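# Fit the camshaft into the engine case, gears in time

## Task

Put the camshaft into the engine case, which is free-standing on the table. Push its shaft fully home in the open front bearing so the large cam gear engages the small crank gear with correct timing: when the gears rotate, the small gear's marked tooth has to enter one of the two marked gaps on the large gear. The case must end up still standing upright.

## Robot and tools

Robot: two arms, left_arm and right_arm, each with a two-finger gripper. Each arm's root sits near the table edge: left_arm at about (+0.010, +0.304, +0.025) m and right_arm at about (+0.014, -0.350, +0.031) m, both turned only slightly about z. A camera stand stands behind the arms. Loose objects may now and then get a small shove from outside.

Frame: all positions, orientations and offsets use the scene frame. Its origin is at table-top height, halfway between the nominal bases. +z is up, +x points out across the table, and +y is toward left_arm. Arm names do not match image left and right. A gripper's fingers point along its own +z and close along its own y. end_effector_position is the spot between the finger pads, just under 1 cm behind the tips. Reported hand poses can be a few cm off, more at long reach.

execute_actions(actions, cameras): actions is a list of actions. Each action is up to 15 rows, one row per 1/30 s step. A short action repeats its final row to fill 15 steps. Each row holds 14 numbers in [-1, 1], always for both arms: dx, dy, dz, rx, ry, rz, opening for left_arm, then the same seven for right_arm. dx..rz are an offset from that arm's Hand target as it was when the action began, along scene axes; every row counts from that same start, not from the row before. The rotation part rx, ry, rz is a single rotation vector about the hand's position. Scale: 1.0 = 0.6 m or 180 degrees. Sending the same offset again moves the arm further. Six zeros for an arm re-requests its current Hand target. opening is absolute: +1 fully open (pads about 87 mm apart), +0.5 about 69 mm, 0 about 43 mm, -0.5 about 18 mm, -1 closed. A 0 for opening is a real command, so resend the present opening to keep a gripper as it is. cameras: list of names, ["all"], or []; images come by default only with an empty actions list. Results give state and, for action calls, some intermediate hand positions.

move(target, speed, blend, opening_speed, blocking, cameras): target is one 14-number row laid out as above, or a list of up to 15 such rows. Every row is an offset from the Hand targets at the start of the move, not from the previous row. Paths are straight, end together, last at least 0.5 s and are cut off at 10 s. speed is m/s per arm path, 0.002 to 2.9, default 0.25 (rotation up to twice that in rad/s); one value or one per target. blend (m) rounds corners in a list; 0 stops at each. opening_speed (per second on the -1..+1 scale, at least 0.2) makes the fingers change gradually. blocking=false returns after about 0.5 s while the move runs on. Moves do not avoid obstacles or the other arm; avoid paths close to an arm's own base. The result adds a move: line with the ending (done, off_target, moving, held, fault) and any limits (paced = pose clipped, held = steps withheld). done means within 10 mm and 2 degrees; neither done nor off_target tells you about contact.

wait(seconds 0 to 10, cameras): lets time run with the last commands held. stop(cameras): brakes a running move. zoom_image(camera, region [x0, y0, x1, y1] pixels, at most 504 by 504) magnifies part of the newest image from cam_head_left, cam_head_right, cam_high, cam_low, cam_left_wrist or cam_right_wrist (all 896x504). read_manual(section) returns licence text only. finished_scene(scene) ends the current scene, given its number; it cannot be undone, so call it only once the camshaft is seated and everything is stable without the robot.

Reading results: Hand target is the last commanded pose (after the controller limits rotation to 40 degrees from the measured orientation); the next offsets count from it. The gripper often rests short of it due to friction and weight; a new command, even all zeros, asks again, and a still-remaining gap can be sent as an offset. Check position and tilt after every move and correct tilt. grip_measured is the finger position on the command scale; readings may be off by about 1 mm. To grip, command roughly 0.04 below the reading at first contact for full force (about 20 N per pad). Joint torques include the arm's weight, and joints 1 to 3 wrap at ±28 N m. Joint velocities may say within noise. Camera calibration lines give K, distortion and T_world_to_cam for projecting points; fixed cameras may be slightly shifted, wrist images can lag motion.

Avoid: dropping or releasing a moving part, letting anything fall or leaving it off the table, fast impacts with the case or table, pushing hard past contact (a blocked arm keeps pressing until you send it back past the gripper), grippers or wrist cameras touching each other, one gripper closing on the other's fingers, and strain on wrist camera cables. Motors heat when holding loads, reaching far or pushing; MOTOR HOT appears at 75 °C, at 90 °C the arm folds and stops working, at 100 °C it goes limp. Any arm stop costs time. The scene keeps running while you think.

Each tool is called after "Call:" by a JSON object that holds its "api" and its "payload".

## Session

Call:
{"api": "execute_actions", "payload": {"actions": []}}

Scene clock: 0.00 s.
left_arm: end_effector_position=(+0.3243, +0.1781, +0.3408) grip_measured=+1.000 end_effector_quat_wxyz=(+0.476, +0.002, +0.813, -0.334) | right_arm: end_effector_position=(+0.3744, -0.1201, +0.3032) grip_measured=+0.980 end_effector_quat_wxyz=(+0.361, -0.101, +0.901, +0.218)
Joint positions: left_arm=[-0.047 1.083 1.188 -0.481 0.501 -0.422 1] | right_arm=[0.485 1.595 1.699 -0.81 -0.131 0.321 0.99]
Joint velocities: within noise
Joint torques (N m): no reading
Motor temperatures (°C): left_arm=[20 24 30 27 22 22 22] | right_arm=[22 41 27 22 19 22 20]
Heat: left arm: 30 °C; right arm: 41 °C.
Hand target: left_arm +0.3240, +0.1782, +0.3451; +0.481, +0.003, +0.811, -0.335 | right_arm +0.3745, -0.1200, +0.3122; +0.372, -0.101, +0.896, +0.222
Tool commands: left_gripper/opening=+1.0 right_gripper/opening=+1.0
camera_calibration:
cam_left_wrist: T_world_to_cam=[[-0.319943, -0.787927, 0.526125, 0.066236], [-0.946213, 0.237517, -0.219697, 0.357387], [0.0481414, -0.568117, -0.821539, 0.512299], [0, 0, 0, 1]] pos_world=[0.334693, 0.258349, 0.464542]
cam_right_wrist: T_world_to_cam=[[0.333919, -0.884478, -0.325878, -0.134568], [-0.928772, -0.367735, 0.0463957, 0.311109], [-0.160873, 0.287174, -0.944273, 0.5255], [0, 0, 0, 1]] pos_world=[0.418422, -0.155527, 0.437928]

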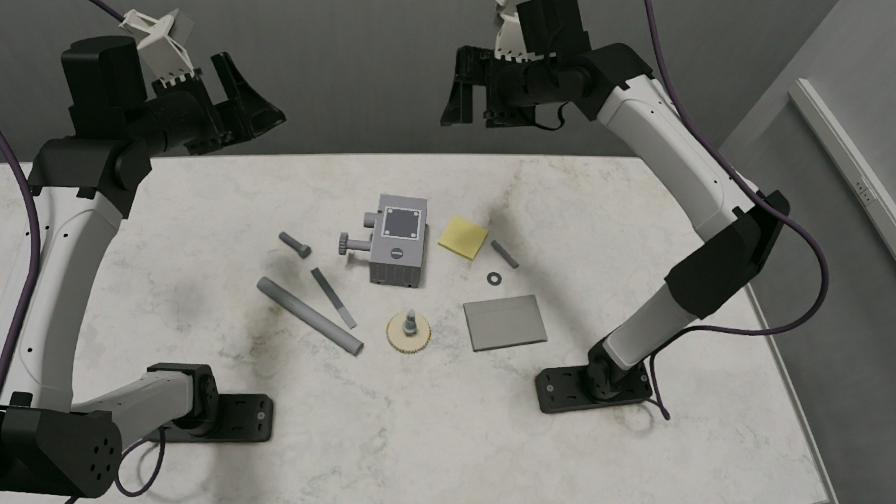

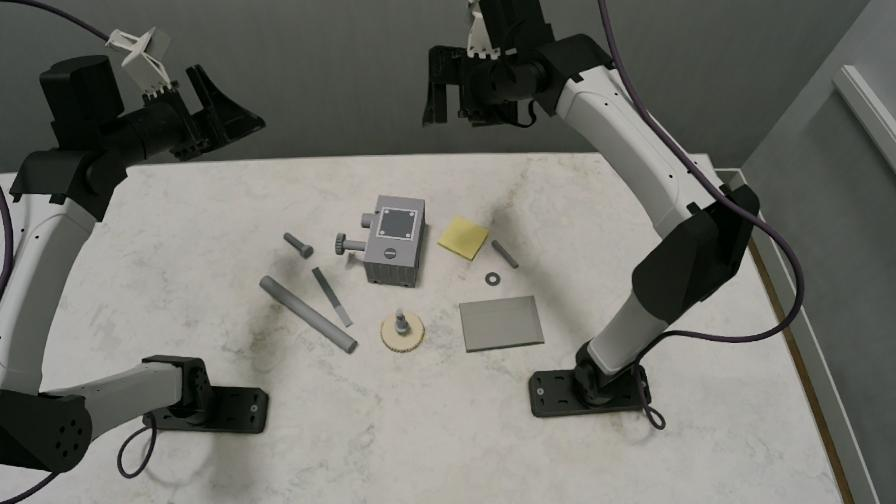

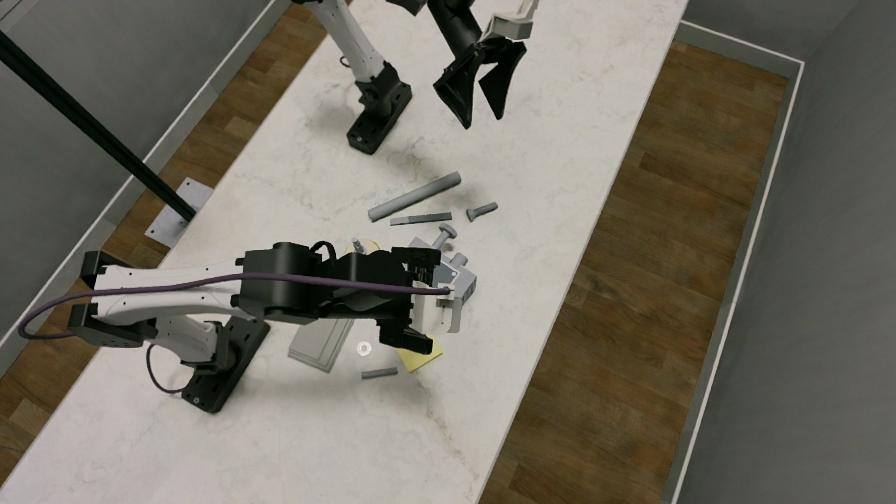

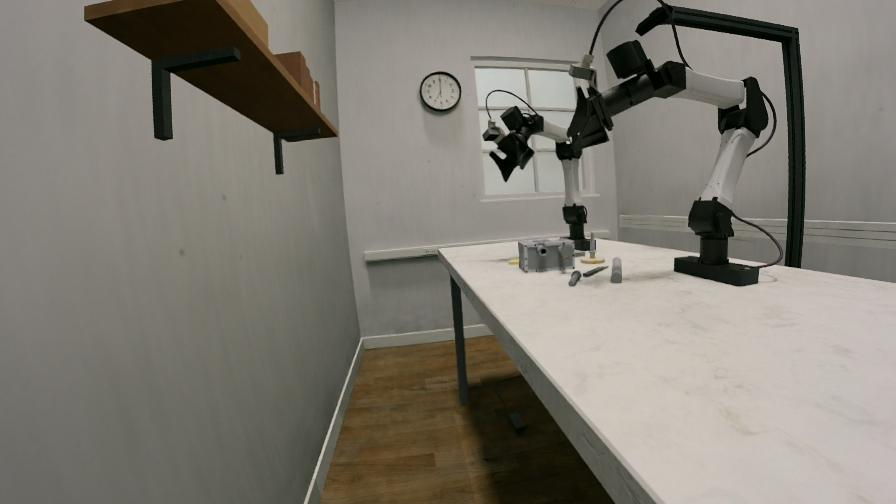

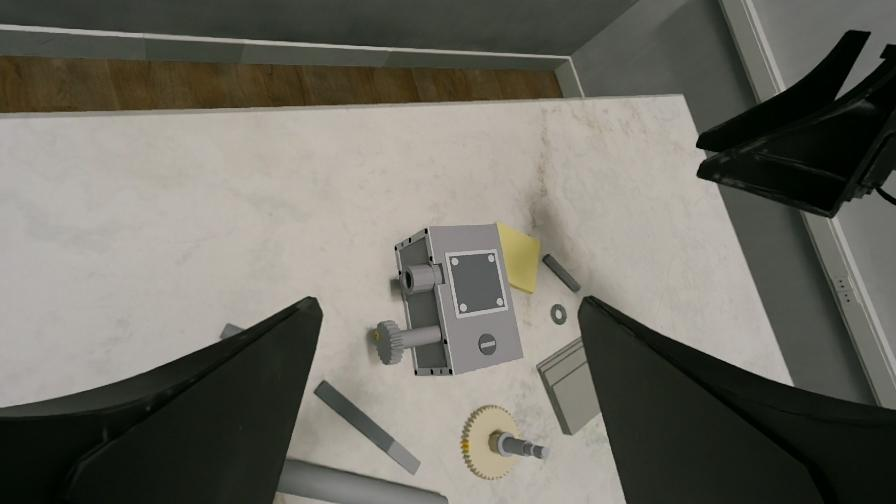

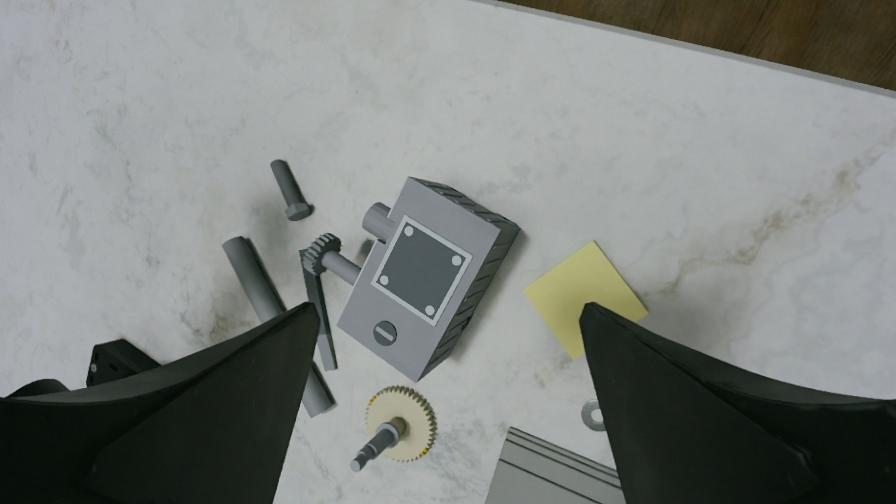

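Call:
{"api": "zoom_image", "payload": {"camera": "cam_left_wrist", "region": [360, 215, 560, 385]}}

Call:
{"api": "zoom_image", "payload": {"camera": "cam_left_wrist", "region": [440, 390, 570, 500]}}

Call:
{"api": "zoom_image", "payload": {"camera": "cam_right_wrist", "region": [330, 370, 450, 480]}}

Call:
{"api": "zoom_image", "payload": {"camera": "cam_right_wrist", "region": [290, 170, 530, 390]}}

Call:
{"api": "zoom_image", "payload": {"camera": "cam_head_right", "region": [320, 180, 450, 370]}}

Scaled by 2.520.

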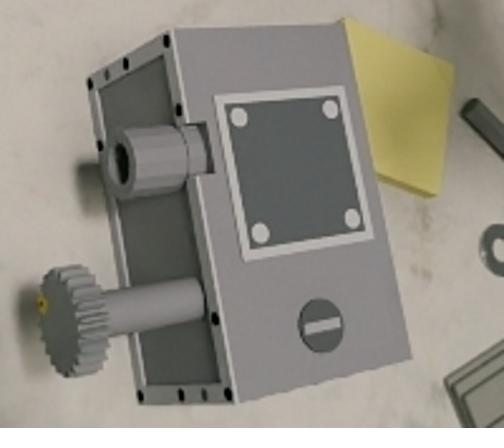

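Scaled by 3.877.

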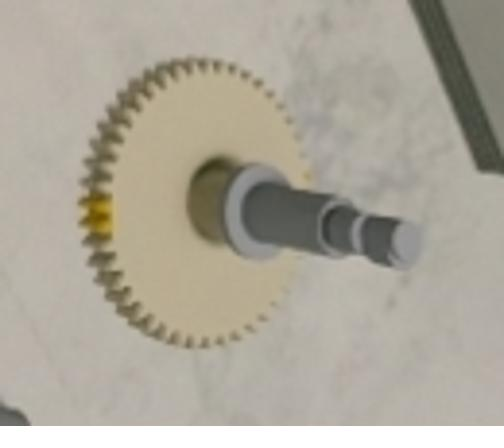

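Scaled by 4.200.

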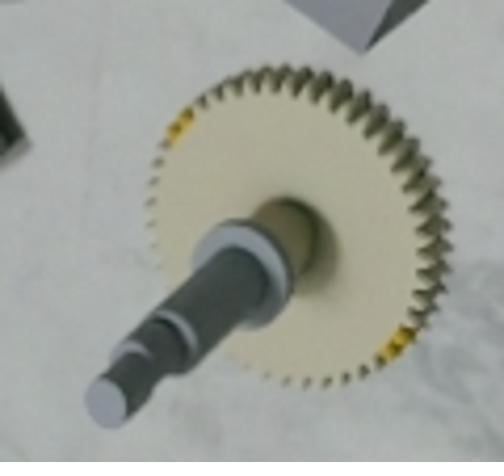

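Scaled by 2.100.

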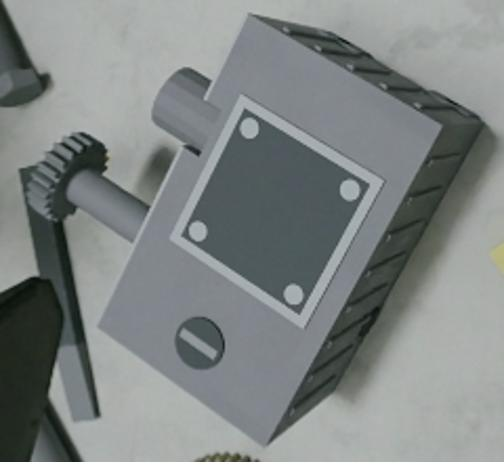

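Scaled by 2.653.

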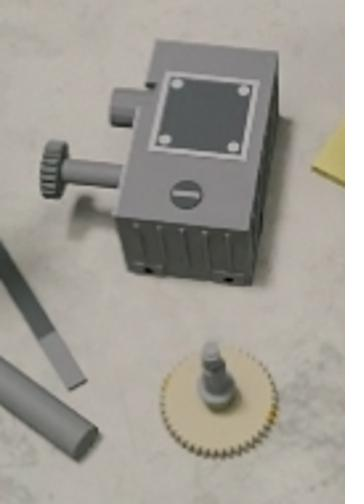

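Call:
{"api": "move", "payload": {"target": [0,0.07,-0.35,0,0,0,1,-0.15,-0.3,0,0,0,0,1], "speed": 0.4, "cameras": ["cam_left_wrist","cam_high"]}}

Call:
{"api": "zoom_image", "payload": {"camera": "cam_left_wrist", "region": [300, 150, 600, 450]}}

Scene clock: 40.10 s.
left_arm: end_effector_position=(+0.3254, +0.2199, +0.1383) grip_measured=+1.000 end_effector_quat_wxyz=(+0.481, +0.003, +0.812, -0.331) | right_arm: end_effector_position=(+0.2831, -0.2998, +0.3112) grip_measured=+0.980 end_effector_quat_wxyz=(+0.372, -0.096, +0.897, +0.220)
Joint positions: left_arm=[0.154 1.164 0.412 0.33 0.68 -0.323 1] | right_arm=[-0.164 1.182 1.428 -1.106 -0.598 -0.151 0.99]
Joint torques (N m): left_arm=[0.88 -2.26 6.53 2.16 0.28 0.11] | right_arm=[-0.51 -2.39 7.65 1.37 -0.25 -0.15]
Motor temperatures (°C): left_arm=[20 25 33 32 22 22 22] | right_arm=[22 45 32 25 19 22 20]
Heat: left arm: 33 °C; right arm: 45 °C.
Hand target: left_arm +0.3240, +0.2201, +0.1352; +0.481, +0.004, +0.811, -0.335 | right_arm +0.2844, -0.3000, +0.3123; +0.372, -0.101, +0.896, +0.222
Off the commanded pose: left_arm 0.004 m, 0 deg | right_arm 0.002 m, 1 deg.
move: done
camera_calibration:
cam_left_wrist: T_world_to_cam=[[-0.321019, -0.792814, 0.518066, 0.20855], [-0.945266, 0.234447, -0.22695, 0.305401], [0.0584702, -0.562565, -0.824683, 0.365465], [0, 0, 0, 1]] pos_world=[0.334265, 0.299339, 0.262661]
Images, in order (width x height): cam_high 896x504, cam_left_wrist 896x504.

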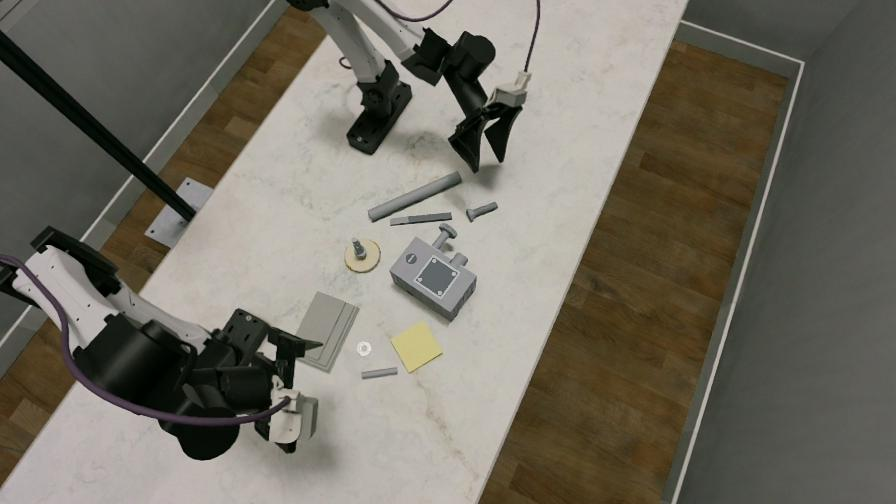

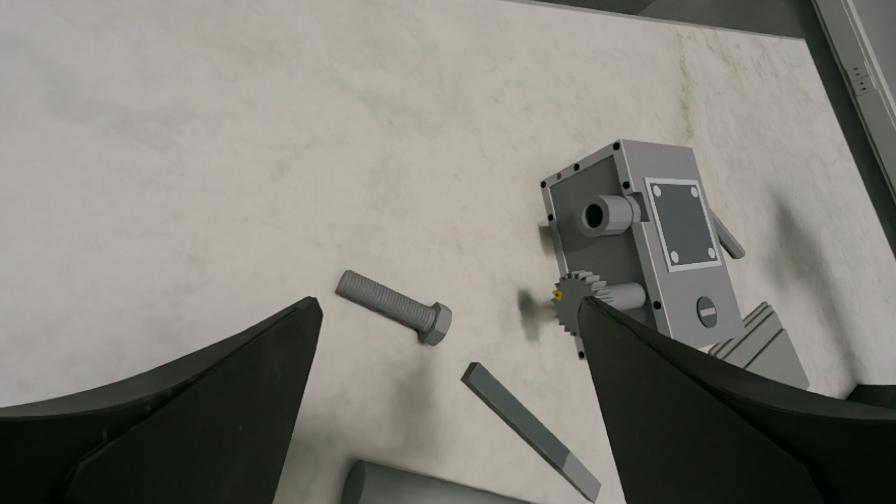

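Scaled by 1.680.

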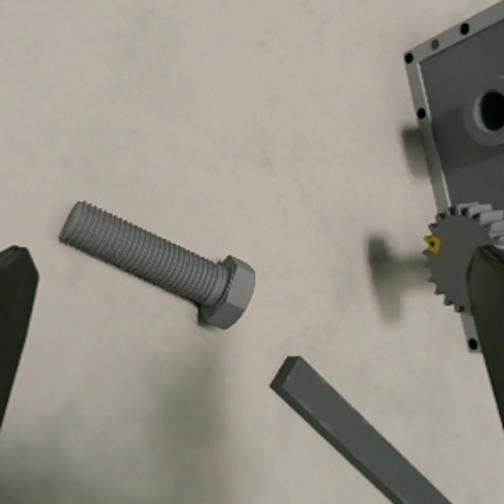

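Call:
{"api": "move", "payload": {"target": [[-0.2,-0.05,0.08,0.05,-0.07,-0.1,1,0,0,0,0,0,0,1],[-0.405,-0.2,0.03,0.1116,-0.15,-0.1916,1,0,0,0,0,0,0,1]], "speed": 0.35, "blend": 0.03, "cameras": ["cam_left_wrist","cam_high","cam_head_right"]}}

Scene clock: 66.10 s.
left_arm: end_effector_position=(+0.0796, +0.1017, +0.1520) grip_measured=+1.000 end_effector_quat_wxyz=(+0.522, +0.406, +0.684, -0.308) | right_arm: end_effector_position=(+0.2831, -0.2998, +0.3112) grip_measured=+0.980 end_effector_quat_wxyz=(+0.372, -0.096, +0.897, +0.220)
Joint positions: left_arm=[-1.633 0.127 0.253 -0.449 -0.575 -0.177 1] | right_arm=[-0.164 1.182 1.428 -1.106 -0.598 -0.151 0.99]
Joint torques (N m): left_arm=[-0.5 2.88 7.79 2.19 -0.25 -0.02] | right_arm=[-0.61 -2.41 7.66 1.36 -0.23 -0.13]
Heat: left arm: 35 °C; right arm: 42 °C.
Hand target: left_arm +0.0809, +0.1001, +0.1532; +0.526, +0.398, +0.686, -0.307 | right_arm +0.2844, -0.3001, +0.3123; +0.372, -0.101, +0.896, +0.222
Off the commanded pose: left_arm 0.002 m, 1 deg | right_arm 0.002 m, 1 deg.
move: done
camera_calibration:
cam_left_wrist: T_world_to_cam=[[-0.872668, -0.487866, -0.0209164, 0.123667], [-0.444393, 0.811202, -0.380086, 0.0286173], [0.202399, -0.322394, -0.924714, 0.30392], [0, 0, 0, 1]] pos_world=[0.0591243, 0.1351, 0.294503]
Images, in order (width x height): cam_head_right 896x504, cam_high 896x504, cam_left_wrist 896x504.

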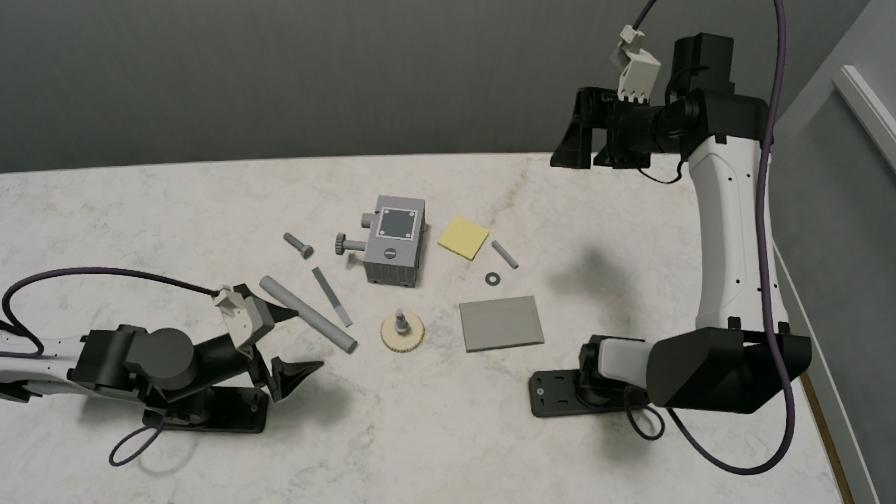

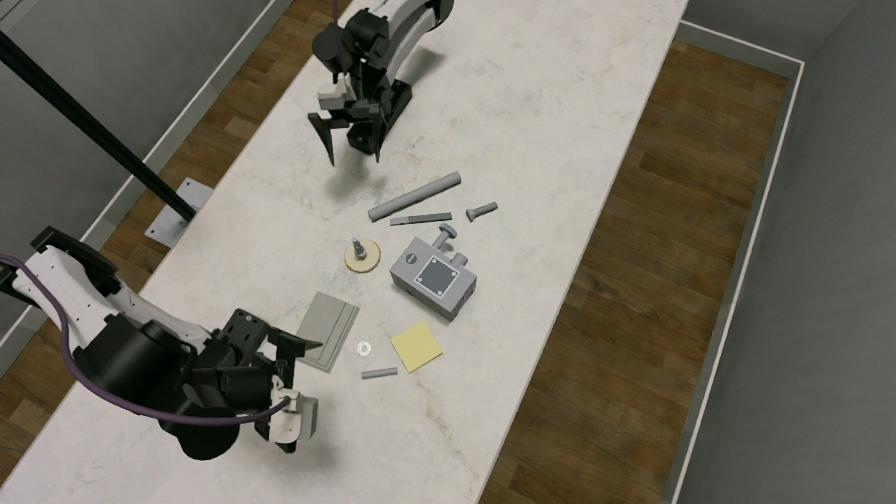

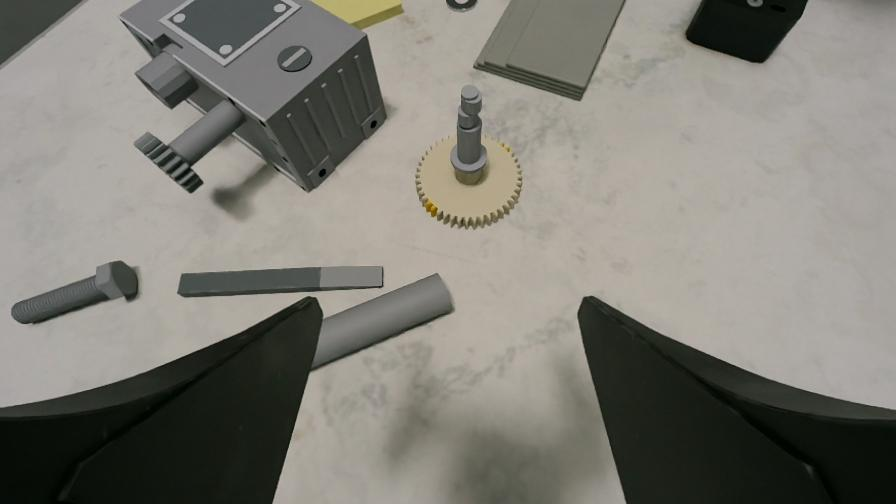

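Call:
{"api": "move", "payload": {"target": [0.0227,-0.0885,-0.147,0,0,0.011,1,0,0,0,0,0,0,1], "speed": 0.15, "cameras": ["cam_left_wrist","cam_head_right"]}}

Scene clock: 79.23 s.
left_arm: end_effector_position=(+0.0944, +0.0452, +0.0673) grip_measured=+1.000 end_effector_quat_wxyz=(+0.516, +0.389, +0.710, -0.280) | right_arm: end_effector_position=(+0.2831, -0.2998, +0.3112) grip_measured=+0.980 end_effector_quat_wxyz=(+0.372, -0.096, +0.897, +0.220)
Joint positions: left_arm=[-1.525 0.986 0.004 0.614 -0.53 -0.19 1] | right_arm=[-0.164 1.182 1.428 -1.106 -0.598 -0.151 0.99]
Joint torques (N m): left_arm=[0.29 -0.47 5.94 2.2 -0.04 0.13] | right_arm=[-0.53 -2.36 7.65 1.36 -0.25 -0.15]
Heat: left arm: 35 °C; right arm: 41 °C.
Hand target: left_arm +0.0946, +0.0470, +0.0649; +0.531, +0.386, +0.693, -0.298 | right_arm +0.2844, -0.3001, +0.3123; +0.372, -0.101, +0.896, +0.222
Off the commanded pose: left_arm 0.003 m, 3 deg | right_arm 0.002 m, 1 deg.
joint sent to its limit (left arm) — joint 3 (elbow), lower limit, where the elbow is as bent as it goes. The joint targets are off in orientation, not in position.
move: off_target (left_arm)
camera_calibration:
cam_left_wrist: T_world_to_cam=[[-0.837067, -0.546696, -0.0210449, 0.106561], [-0.509023, 0.792331, -0.336314, 0.0529097], [0.200536, -0.270805, -0.941515, 0.203379], [0, 0, 0, 1]] pos_world=[0.0753465, 0.0714106, 0.211521]
Images, in order (width x height): cam_head_right 896x504, cam_left_wrist 896x504.

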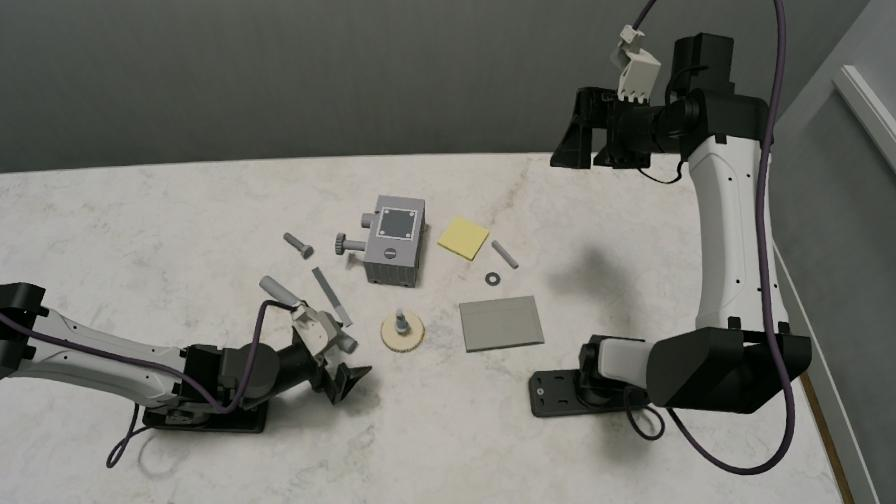

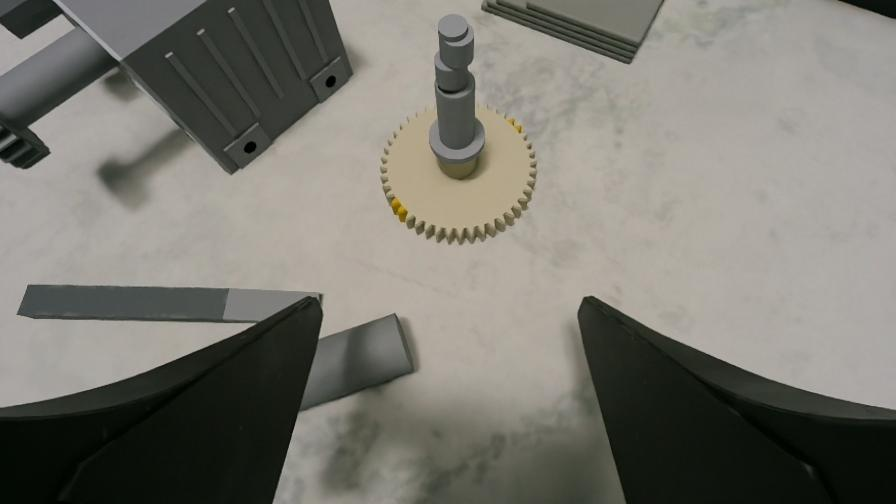

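Call:
{"api": "move", "payload": {"target": [0.045,-0.077,-0.005,0,0,0,1,0,0,0,0,0,0,1], "speed": 0.1, "cameras": ["cam_left_wrist","cam_head_left"]}}

Scene clock: 102.23 s.
left_arm: end_effector_position=(+0.1210, +0.0099, +0.0540) grip_measured=+1.000 end_effector_quat_wxyz=(+0.525, +0.389, +0.702, -0.284) | right_arm: end_effector_position=(+0.2831, -0.2998, +0.3112) grip_measured=+0.980 end_effector_quat_wxyz=(+0.372, -0.096, +0.897, +0.220)
Joint positions: left_arm=[-1.371 1.5 0.067 1.118 -0.386 -0.112 1] | right_arm=[-0.164 1.182 1.428 -1.106 -0.598 -0.151 0.99]
Joint torques (N m): left_arm=[0.85 -2.56 6.5 2.31 0.17 0.12] | right_arm=[-0.54 -2.37 7.62 1.36 -0.25 -0.14]
Motor temperatures (°C): left_arm=[20 24 33 34 22 22 22] | right_arm=[22 39 33 25 19 22 20]
Heat: left arm: 34 °C; right arm: 39 °C.
Hand target: left_arm +0.1217, +0.0008, +0.0619; +0.531, +0.386, +0.693, -0.298 | right_arm +0.2844, -0.3001, +0.3123; +0.372, -0.101, +0.896, +0.222
Off the commanded pose: left_arm 0.012 m, 2 deg | right_arm 0.002 m, 1 deg.
move: off_target (left_arm)
camera_calibration:
cam_left_wrist: T_world_to_cam=[[-0.839691, -0.542312, -0.0285612, 0.109979], [-0.497671, 0.789489, -0.359207, 0.0898119], [0.217351, -0.287409, -0.932821, 0.173683], [0, 0, 0, 1]] pos_world=[0.0992948, 0.0386551, 0.197417]
Images, in order (width x height): cam_head_left 896x504, cam_left_wrist 896x504.

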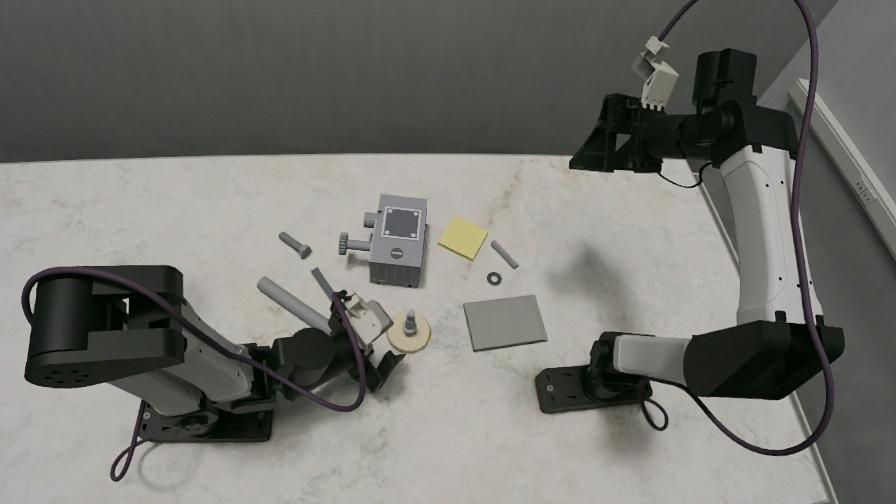

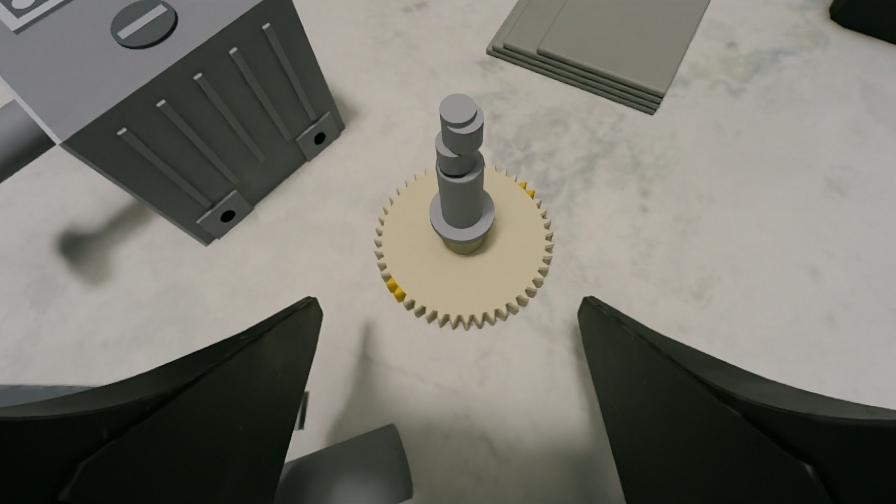

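Call:
{"api": "move", "payload": {"target": [0.030,-0.054,-0.010,0,0,0,1,0,0,0,0,0,0,1], "speed": 0.08, "cameras": ["cam_left_wrist"]}}

Scene clock: 111.60 s.
left_arm: end_effector_position=(+0.1382, -0.0214, +0.0474) grip_measured=+1.000 end_effector_quat_wxyz=(+0.523, +0.390, +0.703, -0.283) | right_arm: end_effector_position=(+0.2831, -0.2998, +0.3112) grip_measured=+0.980 end_effector_quat_wxyz=(+0.372, -0.096, +0.897, +0.220)
Joint positions: left_arm=[-1.311 1.683 0.192 1.176 -0.329 -0.094 1] | right_arm=[-0.164 1.182 1.428 -1.106 -0.598 -0.151 0.99]
Joint torques (N m): left_arm=[0.83 -3.75 6.42 2.35 0.16 0.12] | right_arm=[-0.46 -2.35 7.69 1.37 -0.26 -0.13]
Heat: left arm: 36 °C; right arm: 39 °C.
Hand target: left_arm +0.1396, -0.0315, +0.0558; +0.531, +0.387, +0.693, -0.298 | right_arm +0.2844, -0.3001, +0.3123; +0.372, -0.101, +0.896, +0.222
Off the commanded pose: left_arm 0.013 m, 2 deg | right_arm 0.002 m, 1 deg.
move: off_target (left_arm)
camera_calibration:
cam_left_wrist: T_world_to_cam=[[-0.839412, -0.542727, -0.0288861, 0.107219], [-0.49903, 0.790702, -0.354625, 0.12066], [0.215305, -0.283262, -0.934562, 0.155188], [0, 0, 0, 1]] pos_world=[0.116801, 0.00674322, 0.190919]
Images, in order (width x height): cam_left_wrist 896x504.

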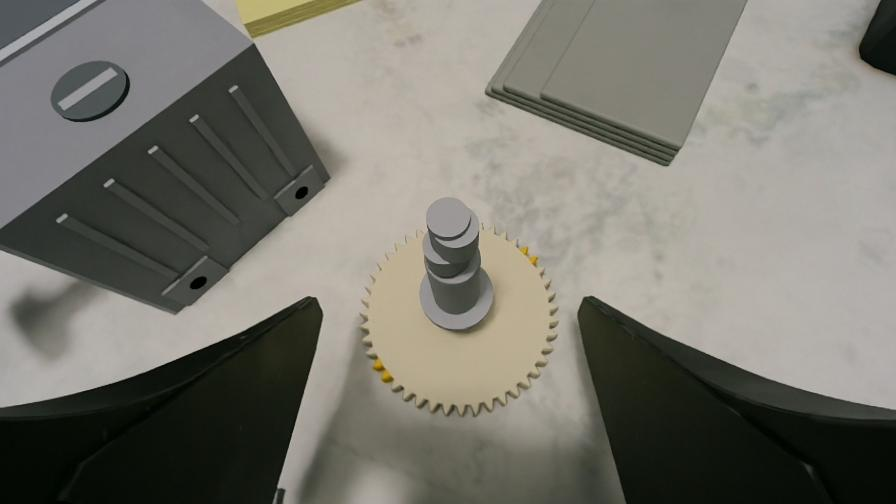

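Call:
{"api": "move", "payload": {"target": [0.013,-0.022,-0.001,0,0,0,1,0,0,0,0,0,0,1], "speed": 0.06, "cameras": ["cam_left_wrist"]}}

Call:
{"api": "zoom_image", "payload": {"camera": "cam_left_wrist", "region": [300, 180, 620, 430]}}

Scene clock: 120.10 s.
left_arm: end_effector_position=(+0.1458, -0.0356, +0.0486) grip_measured=+1.000 end_effector_quat_wxyz=(+0.525, +0.388, +0.701, -0.286) | right_arm: end_effector_position=(+0.2831, -0.2998, +0.3112) grip_measured=+0.980 end_effector_quat_wxyz=(+0.372, -0.096, +0.897, +0.220)
Joint positions: left_arm=[-1.291 1.729 0.248 1.177 -0.309 -0.088 1] | right_arm=[-0.164 1.182 1.428 -1.106 -0.598 -0.151 0.99]
Joint torques (N m): left_arm=[0.84 -4.11 6.48 2.25 0.18 0.12] | right_arm=[-0.49 -2.41 7.65 1.35 -0.26 -0.14]
Heat: left arm: 36 °C; right arm: 38 °C.
Hand target: left_arm +0.1473, -0.0447, +0.0552; +0.531, +0.387, +0.693, -0.298 | right_arm +0.2844, -0.3001, +0.3123; +0.372, -0.101, +0.896, +0.222
Off the commanded pose: left_arm 0.011 m, 2 deg | right_arm 0.002 m, 1 deg.
move: off_target (left_arm)
camera_calibration:
cam_left_wrist: T_world_to_cam=[[-0.839545, -0.542732, -0.0246133, 0.105696], [-0.498537, 0.787604, -0.362133, 0.136374], [0.215927, -0.291756, -0.931801, 0.150167], [0, 0, 0, 1]] pos_world=[0.124299, -0.00623142, 0.191913]
Images, in order (width x height): cam_left_wrist 896x504.

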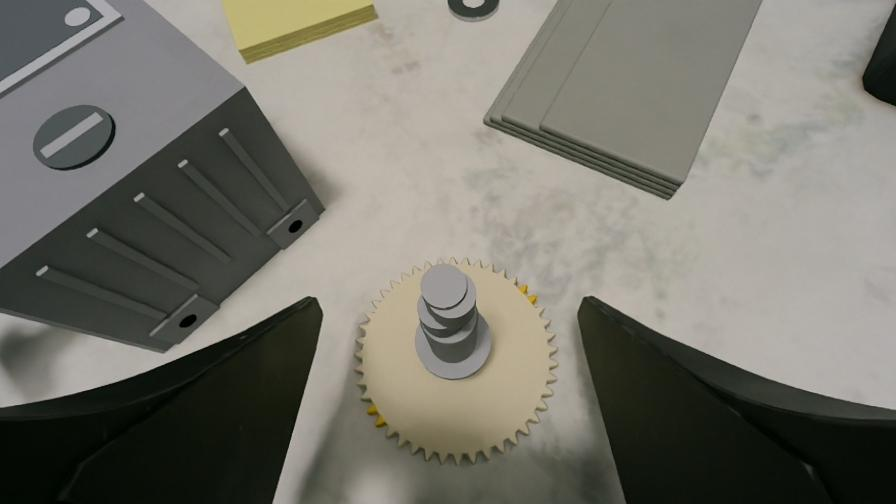

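Scaled by 1.575.

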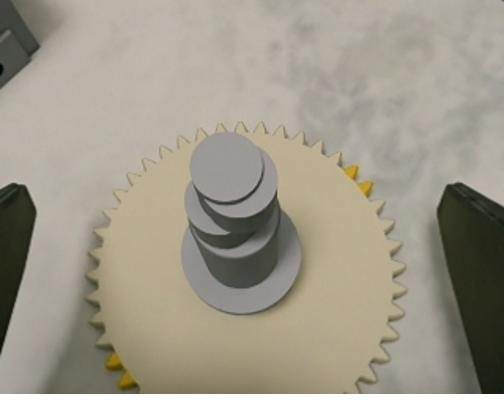

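Call:
{"api": "move", "payload": {"target": [0,0,0,0,0,0,-0.85,0,0,0,0,0,0,1], "opening_speed": 0.8, "cameras": ["cam_left_wrist"]}}

Call:
{"api": "zoom_image", "payload": {"camera": "cam_left_wrist", "region": [300, 180, 620, 500]}}

Scene clock: 128.23 s.
left_arm: end_effector_position=(+0.1455, -0.0364, +0.0494) grip_measured=-0.534 end_effector_quat_wxyz=(+0.526, +0.388, +0.700, -0.288) | right_arm: end_effector_position=(+0.2830, -0.2998, +0.3111) grip_measured=+0.980 end_effector_quat_wxyz=(+0.372, -0.096, +0.897, +0.220)
Joint positions: left_arm=[-1.291 1.729 0.249 1.18 -0.306 -0.088 0.233] | right_arm=[-0.164 1.182 1.428 -1.107 -0.598 -0.151 0.99]
Joint torques (N m): left_arm=[0.8 -4.03 6.46 2.21 0.14 0.12] | right_arm=[-0.5 -2.39 7.72 1.36 -0.25 -0.15]
Heat: left arm: 36 °C; right arm: 38 °C.
Hand target: left_arm +0.1474, -0.0447, +0.0552; +0.531, +0.387, +0.693, -0.298 | right_arm +0.2844, -0.3001, +0.3123; +0.371, -0.101, +0.896, +0.222
Off the commanded pose: left_arm 0.010 m, 2 deg | right_arm 0.002 m, 1 deg.
move: done
camera_calibration:
cam_left_wrist: T_world_to_cam=[[-0.84107, -0.54045, -0.0226842, 0.105274], [-0.496326, 0.787719, -0.364911, 0.136903], [0.215085, -0.295657, -0.930766, 0.150592], [0, 0, 0, 1]] pos_world=[0.124101, -0.00642231, 0.192511]
Images, in order (width x height): cam_left_wrist 896x504.

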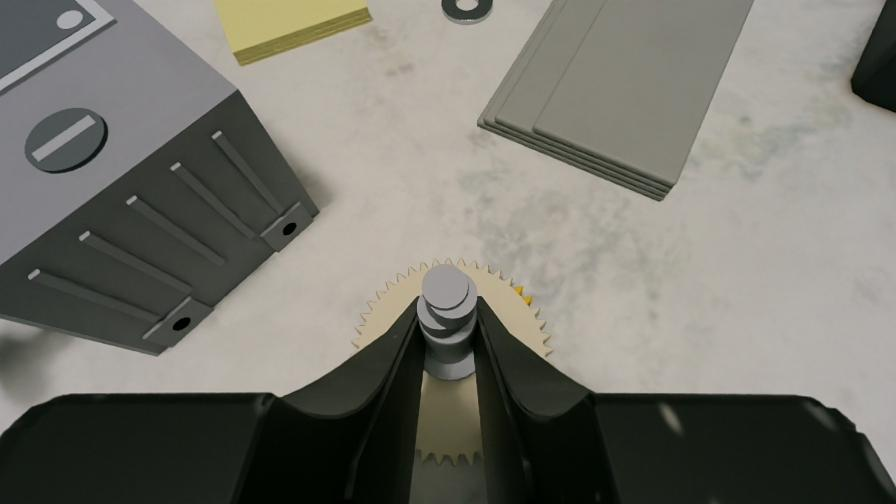

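Scaled by 1.575.

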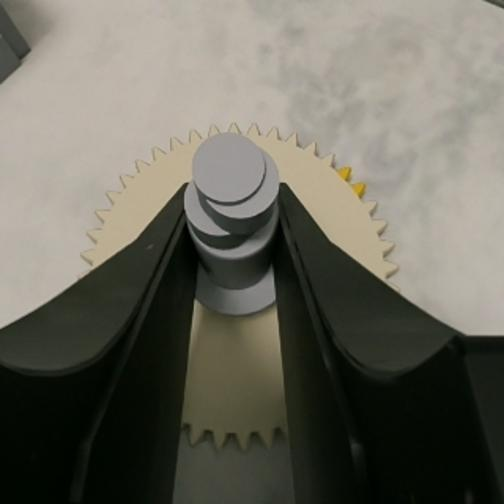

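Call:
{"api": "move", "payload": {"target": [0.0,0.04,0.24,0,0,0,-0.85,0,0,0,0,0,0,1], "speed": 0.12, "cameras": ["cam_left_wrist"]}}

Scene clock: 154.83 s.
left_arm: end_effector_position=(+0.1441, -0.0108, +0.1704) grip_measured=-0.534 end_effector_quat_wxyz=(+0.508, +0.401, +0.712, -0.274) | right_arm: end_effector_position=(+0.2830, -0.2998, +0.3111) grip_measured=+0.980 end_effector_quat_wxyz=(+0.372, -0.096, +0.897, +0.220)
Joint positions: left_arm=[-1.26 1.023 0.501 0.168 -0.272 -0.08 0.233] | right_arm=[-0.164 1.182 1.428 -1.107 -0.598 -0.151 0.99]
Joint torques (N m): left_arm=[0.8 -3.92 11.95 2.33 0.1 0.12] | right_arm=[-0.57 -2.4 7.71 1.36 -0.26 -0.15]
Heat: left arm: 37 °C; right arm: 37 °C.
Hand target: left_arm +0.1475, -0.0207, +0.1993; +0.531, +0.386, +0.693, -0.298 | right_arm +0.2844, -0.3001, +0.3123; +0.371, -0.101, +0.896, +0.222
Off the commanded pose: left_arm 0.031 m, 5 deg | right_arm 0.002 m, 1 deg.
move: off_target (left_arm)
camera_calibration:
cam_left_wrist: T_world_to_cam=[[-0.844047, -0.535038, -0.0363158, 0.123477], [-0.498685, 0.807997, -0.313773, 0.152062], [0.197224, -0.246729, -0.948803, 0.277339], [0, 0, 0, 1]] pos_world=[0.125354, 0.0116263, 0.315337]
Images, in order (width x height): cam_left_wrist 896x504.

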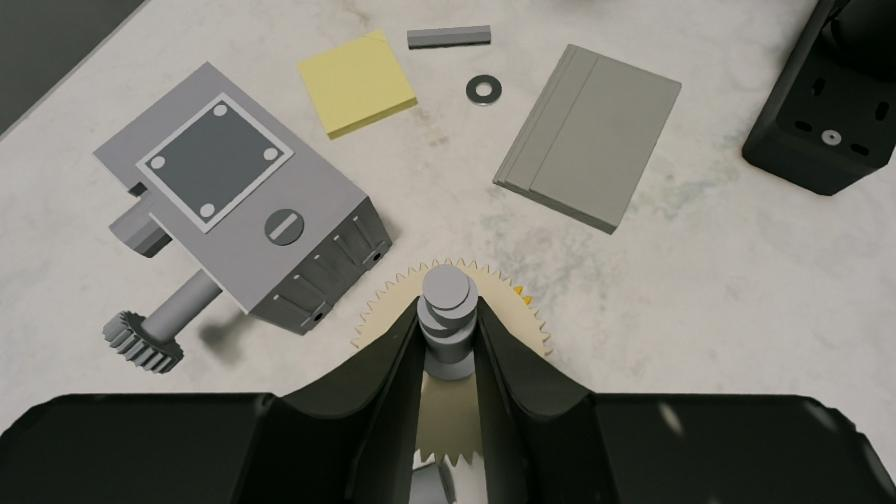

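Call:
{"api": "move", "payload": {"target": [0.1875,0.368,0.05,0.607,0.127,-0.152,-0.85,0,0,0,0,0,0,1], "speed": 0.25, "cameras": ["cam_left_wrist","cam_head_left","cam_low"]}}

Scene clock: 167.80 s.
left_arm: end_effector_position=(+0.2604, +0.1893, +0.2187) grip_measured=-0.534 end_effector_quat_wxyz=(-0.059, +0.755, +0.609, +0.236) | right_arm: end_effector_position=(+0.2830, -0.2998, +0.3111) grip_measured=+0.980 end_effector_quat_wxyz=(+0.372, -0.096, +0.897, +0.220)
Joint positions: left_arm=[-0.806 1.681 1.553 -1.546 -0.482 0.917 0.233] | right_arm=[-0.164 1.182 1.428 -1.107 -0.598 -0.151 0.99]
Joint torques (N m): left_arm=[0.61 -8.65 5.89 -0.06 -0.53 0.18] | right_arm=[-0.54 -2.37 7.75 1.36 -0.26 -0.15]
Heat: left arm: 37 °C; right arm: 37 °C.
Hand target: left_arm +0.2600, +0.2001, +0.2293; -0.200, +0.722, +0.623, +0.224 | right_arm +0.2844, -0.3001, +0.3123; +0.371, -0.101, +0.896, +0.222
Off the commanded pose: left_arm 0.015 m, 17 deg | right_arm 0.002 m, 1 deg.
joint sent to its limit (left arm) — joint 4 (wrist pitch), lower limit. The joint targets are off in orientation, not in position.
move: off_target (left_arm)
camera_calibration:
cam_left_wrist: T_world_to_cam=[[-0.941354, 0.269177, -0.203461, 0.240063], [-0.136282, 0.248309, 0.959046, -0.203187], [0.308675, 0.93053, -0.197063, -0.0666959], [0, 0, 0, 1]] pos_world=[0.218881, 0.0478961, 0.230566]
Images, in order (width x height): cam_head_left 896x504, cam_low 896x504, cam_left_wrist 896x504.

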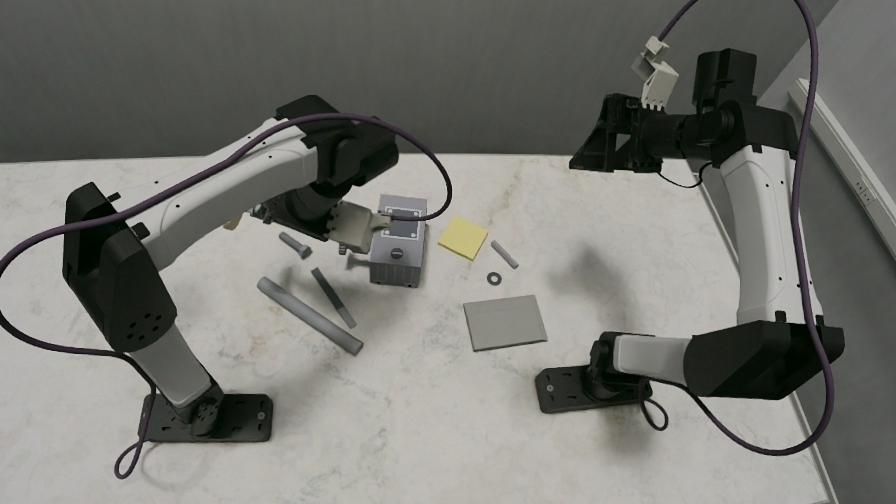

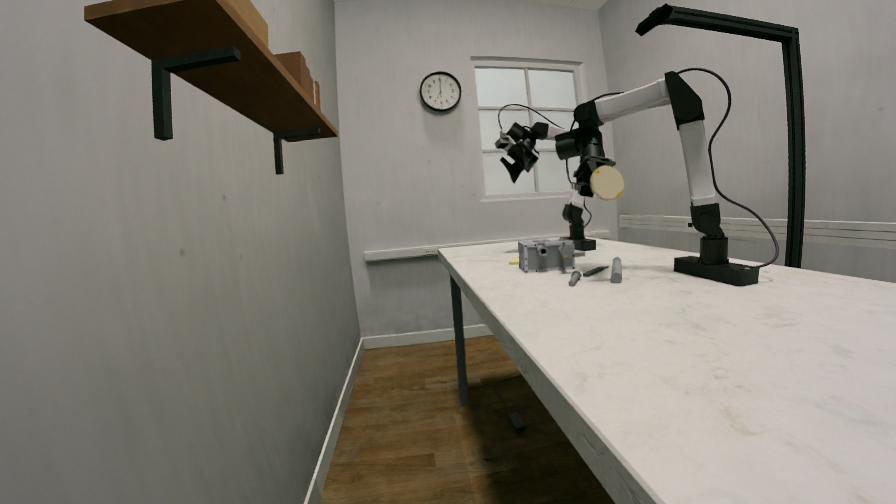

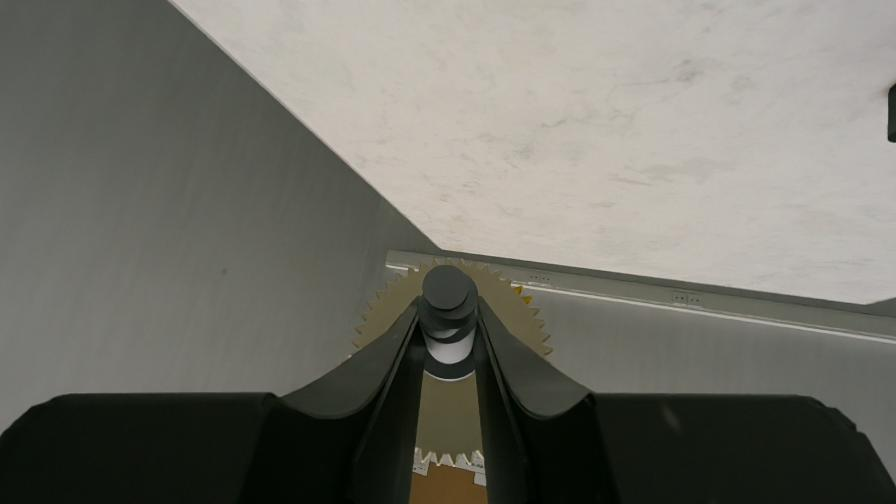

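Call:
{"api": "move", "payload": {"target": [0.03,0.167,-0.15,0,0,0.083,-0.85,0,0,0,0,0,0,1], "speed": 0.2, "cameras": ["cam_head_left","cam_low"]}}

Scene clock: 184.83 s.
left_arm: end_effector_position=(+0.2784, +0.2969, +0.1393) grip_measured=-0.534 end_effector_quat_wxyz=(-0.220, +0.636, +0.715, +0.189) | right_arm: end_effector_position=(+0.2830, -0.2998, +0.3111) grip_measured=+0.980 end_effector_quat_wxyz=(+0.372, -0.096, +0.897, +0.220)
Joint positions: left_arm=[-0.415 1.868 1.391 -1.445 -0.482 0.917 0.233] | right_arm=[-0.164 1.182 1.428 -1.107 -0.598 -0.151 0.99]
Joint torques (N m): left_arm=[0.29 -7.05 5.57 -0.35 -0.32 0.04] | right_arm=[-0.47 -2.37 7.66 1.35 -0.26 -0.15]
Heat: left arm: 35 °C; right arm: 36 °C.
Hand target: left_arm +0.2780, +0.3002, +0.1393; -0.227, +0.635, +0.712, +0.196 | right_arm +0.2844, -0.3001, +0.3123; +0.371, -0.101, +0.896, +0.222
Off the commanded pose: left_arm 0.003 m, 1 deg | right_arm 0.002 m, 1 deg.
move: done
Images, in order (width x height): cam_head_left 896x504, cam_low 896x504.

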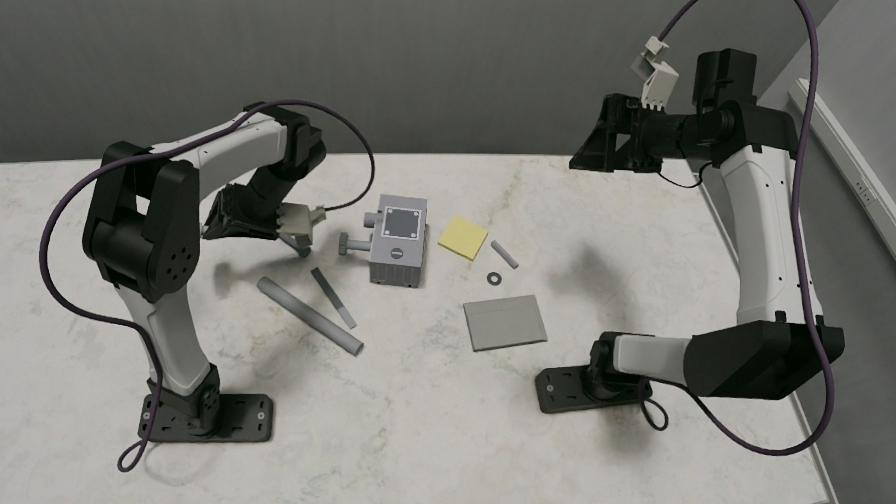

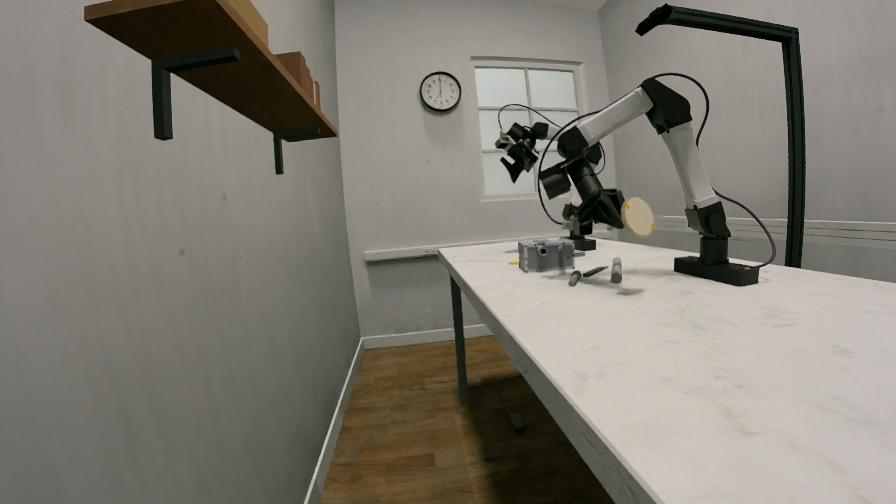

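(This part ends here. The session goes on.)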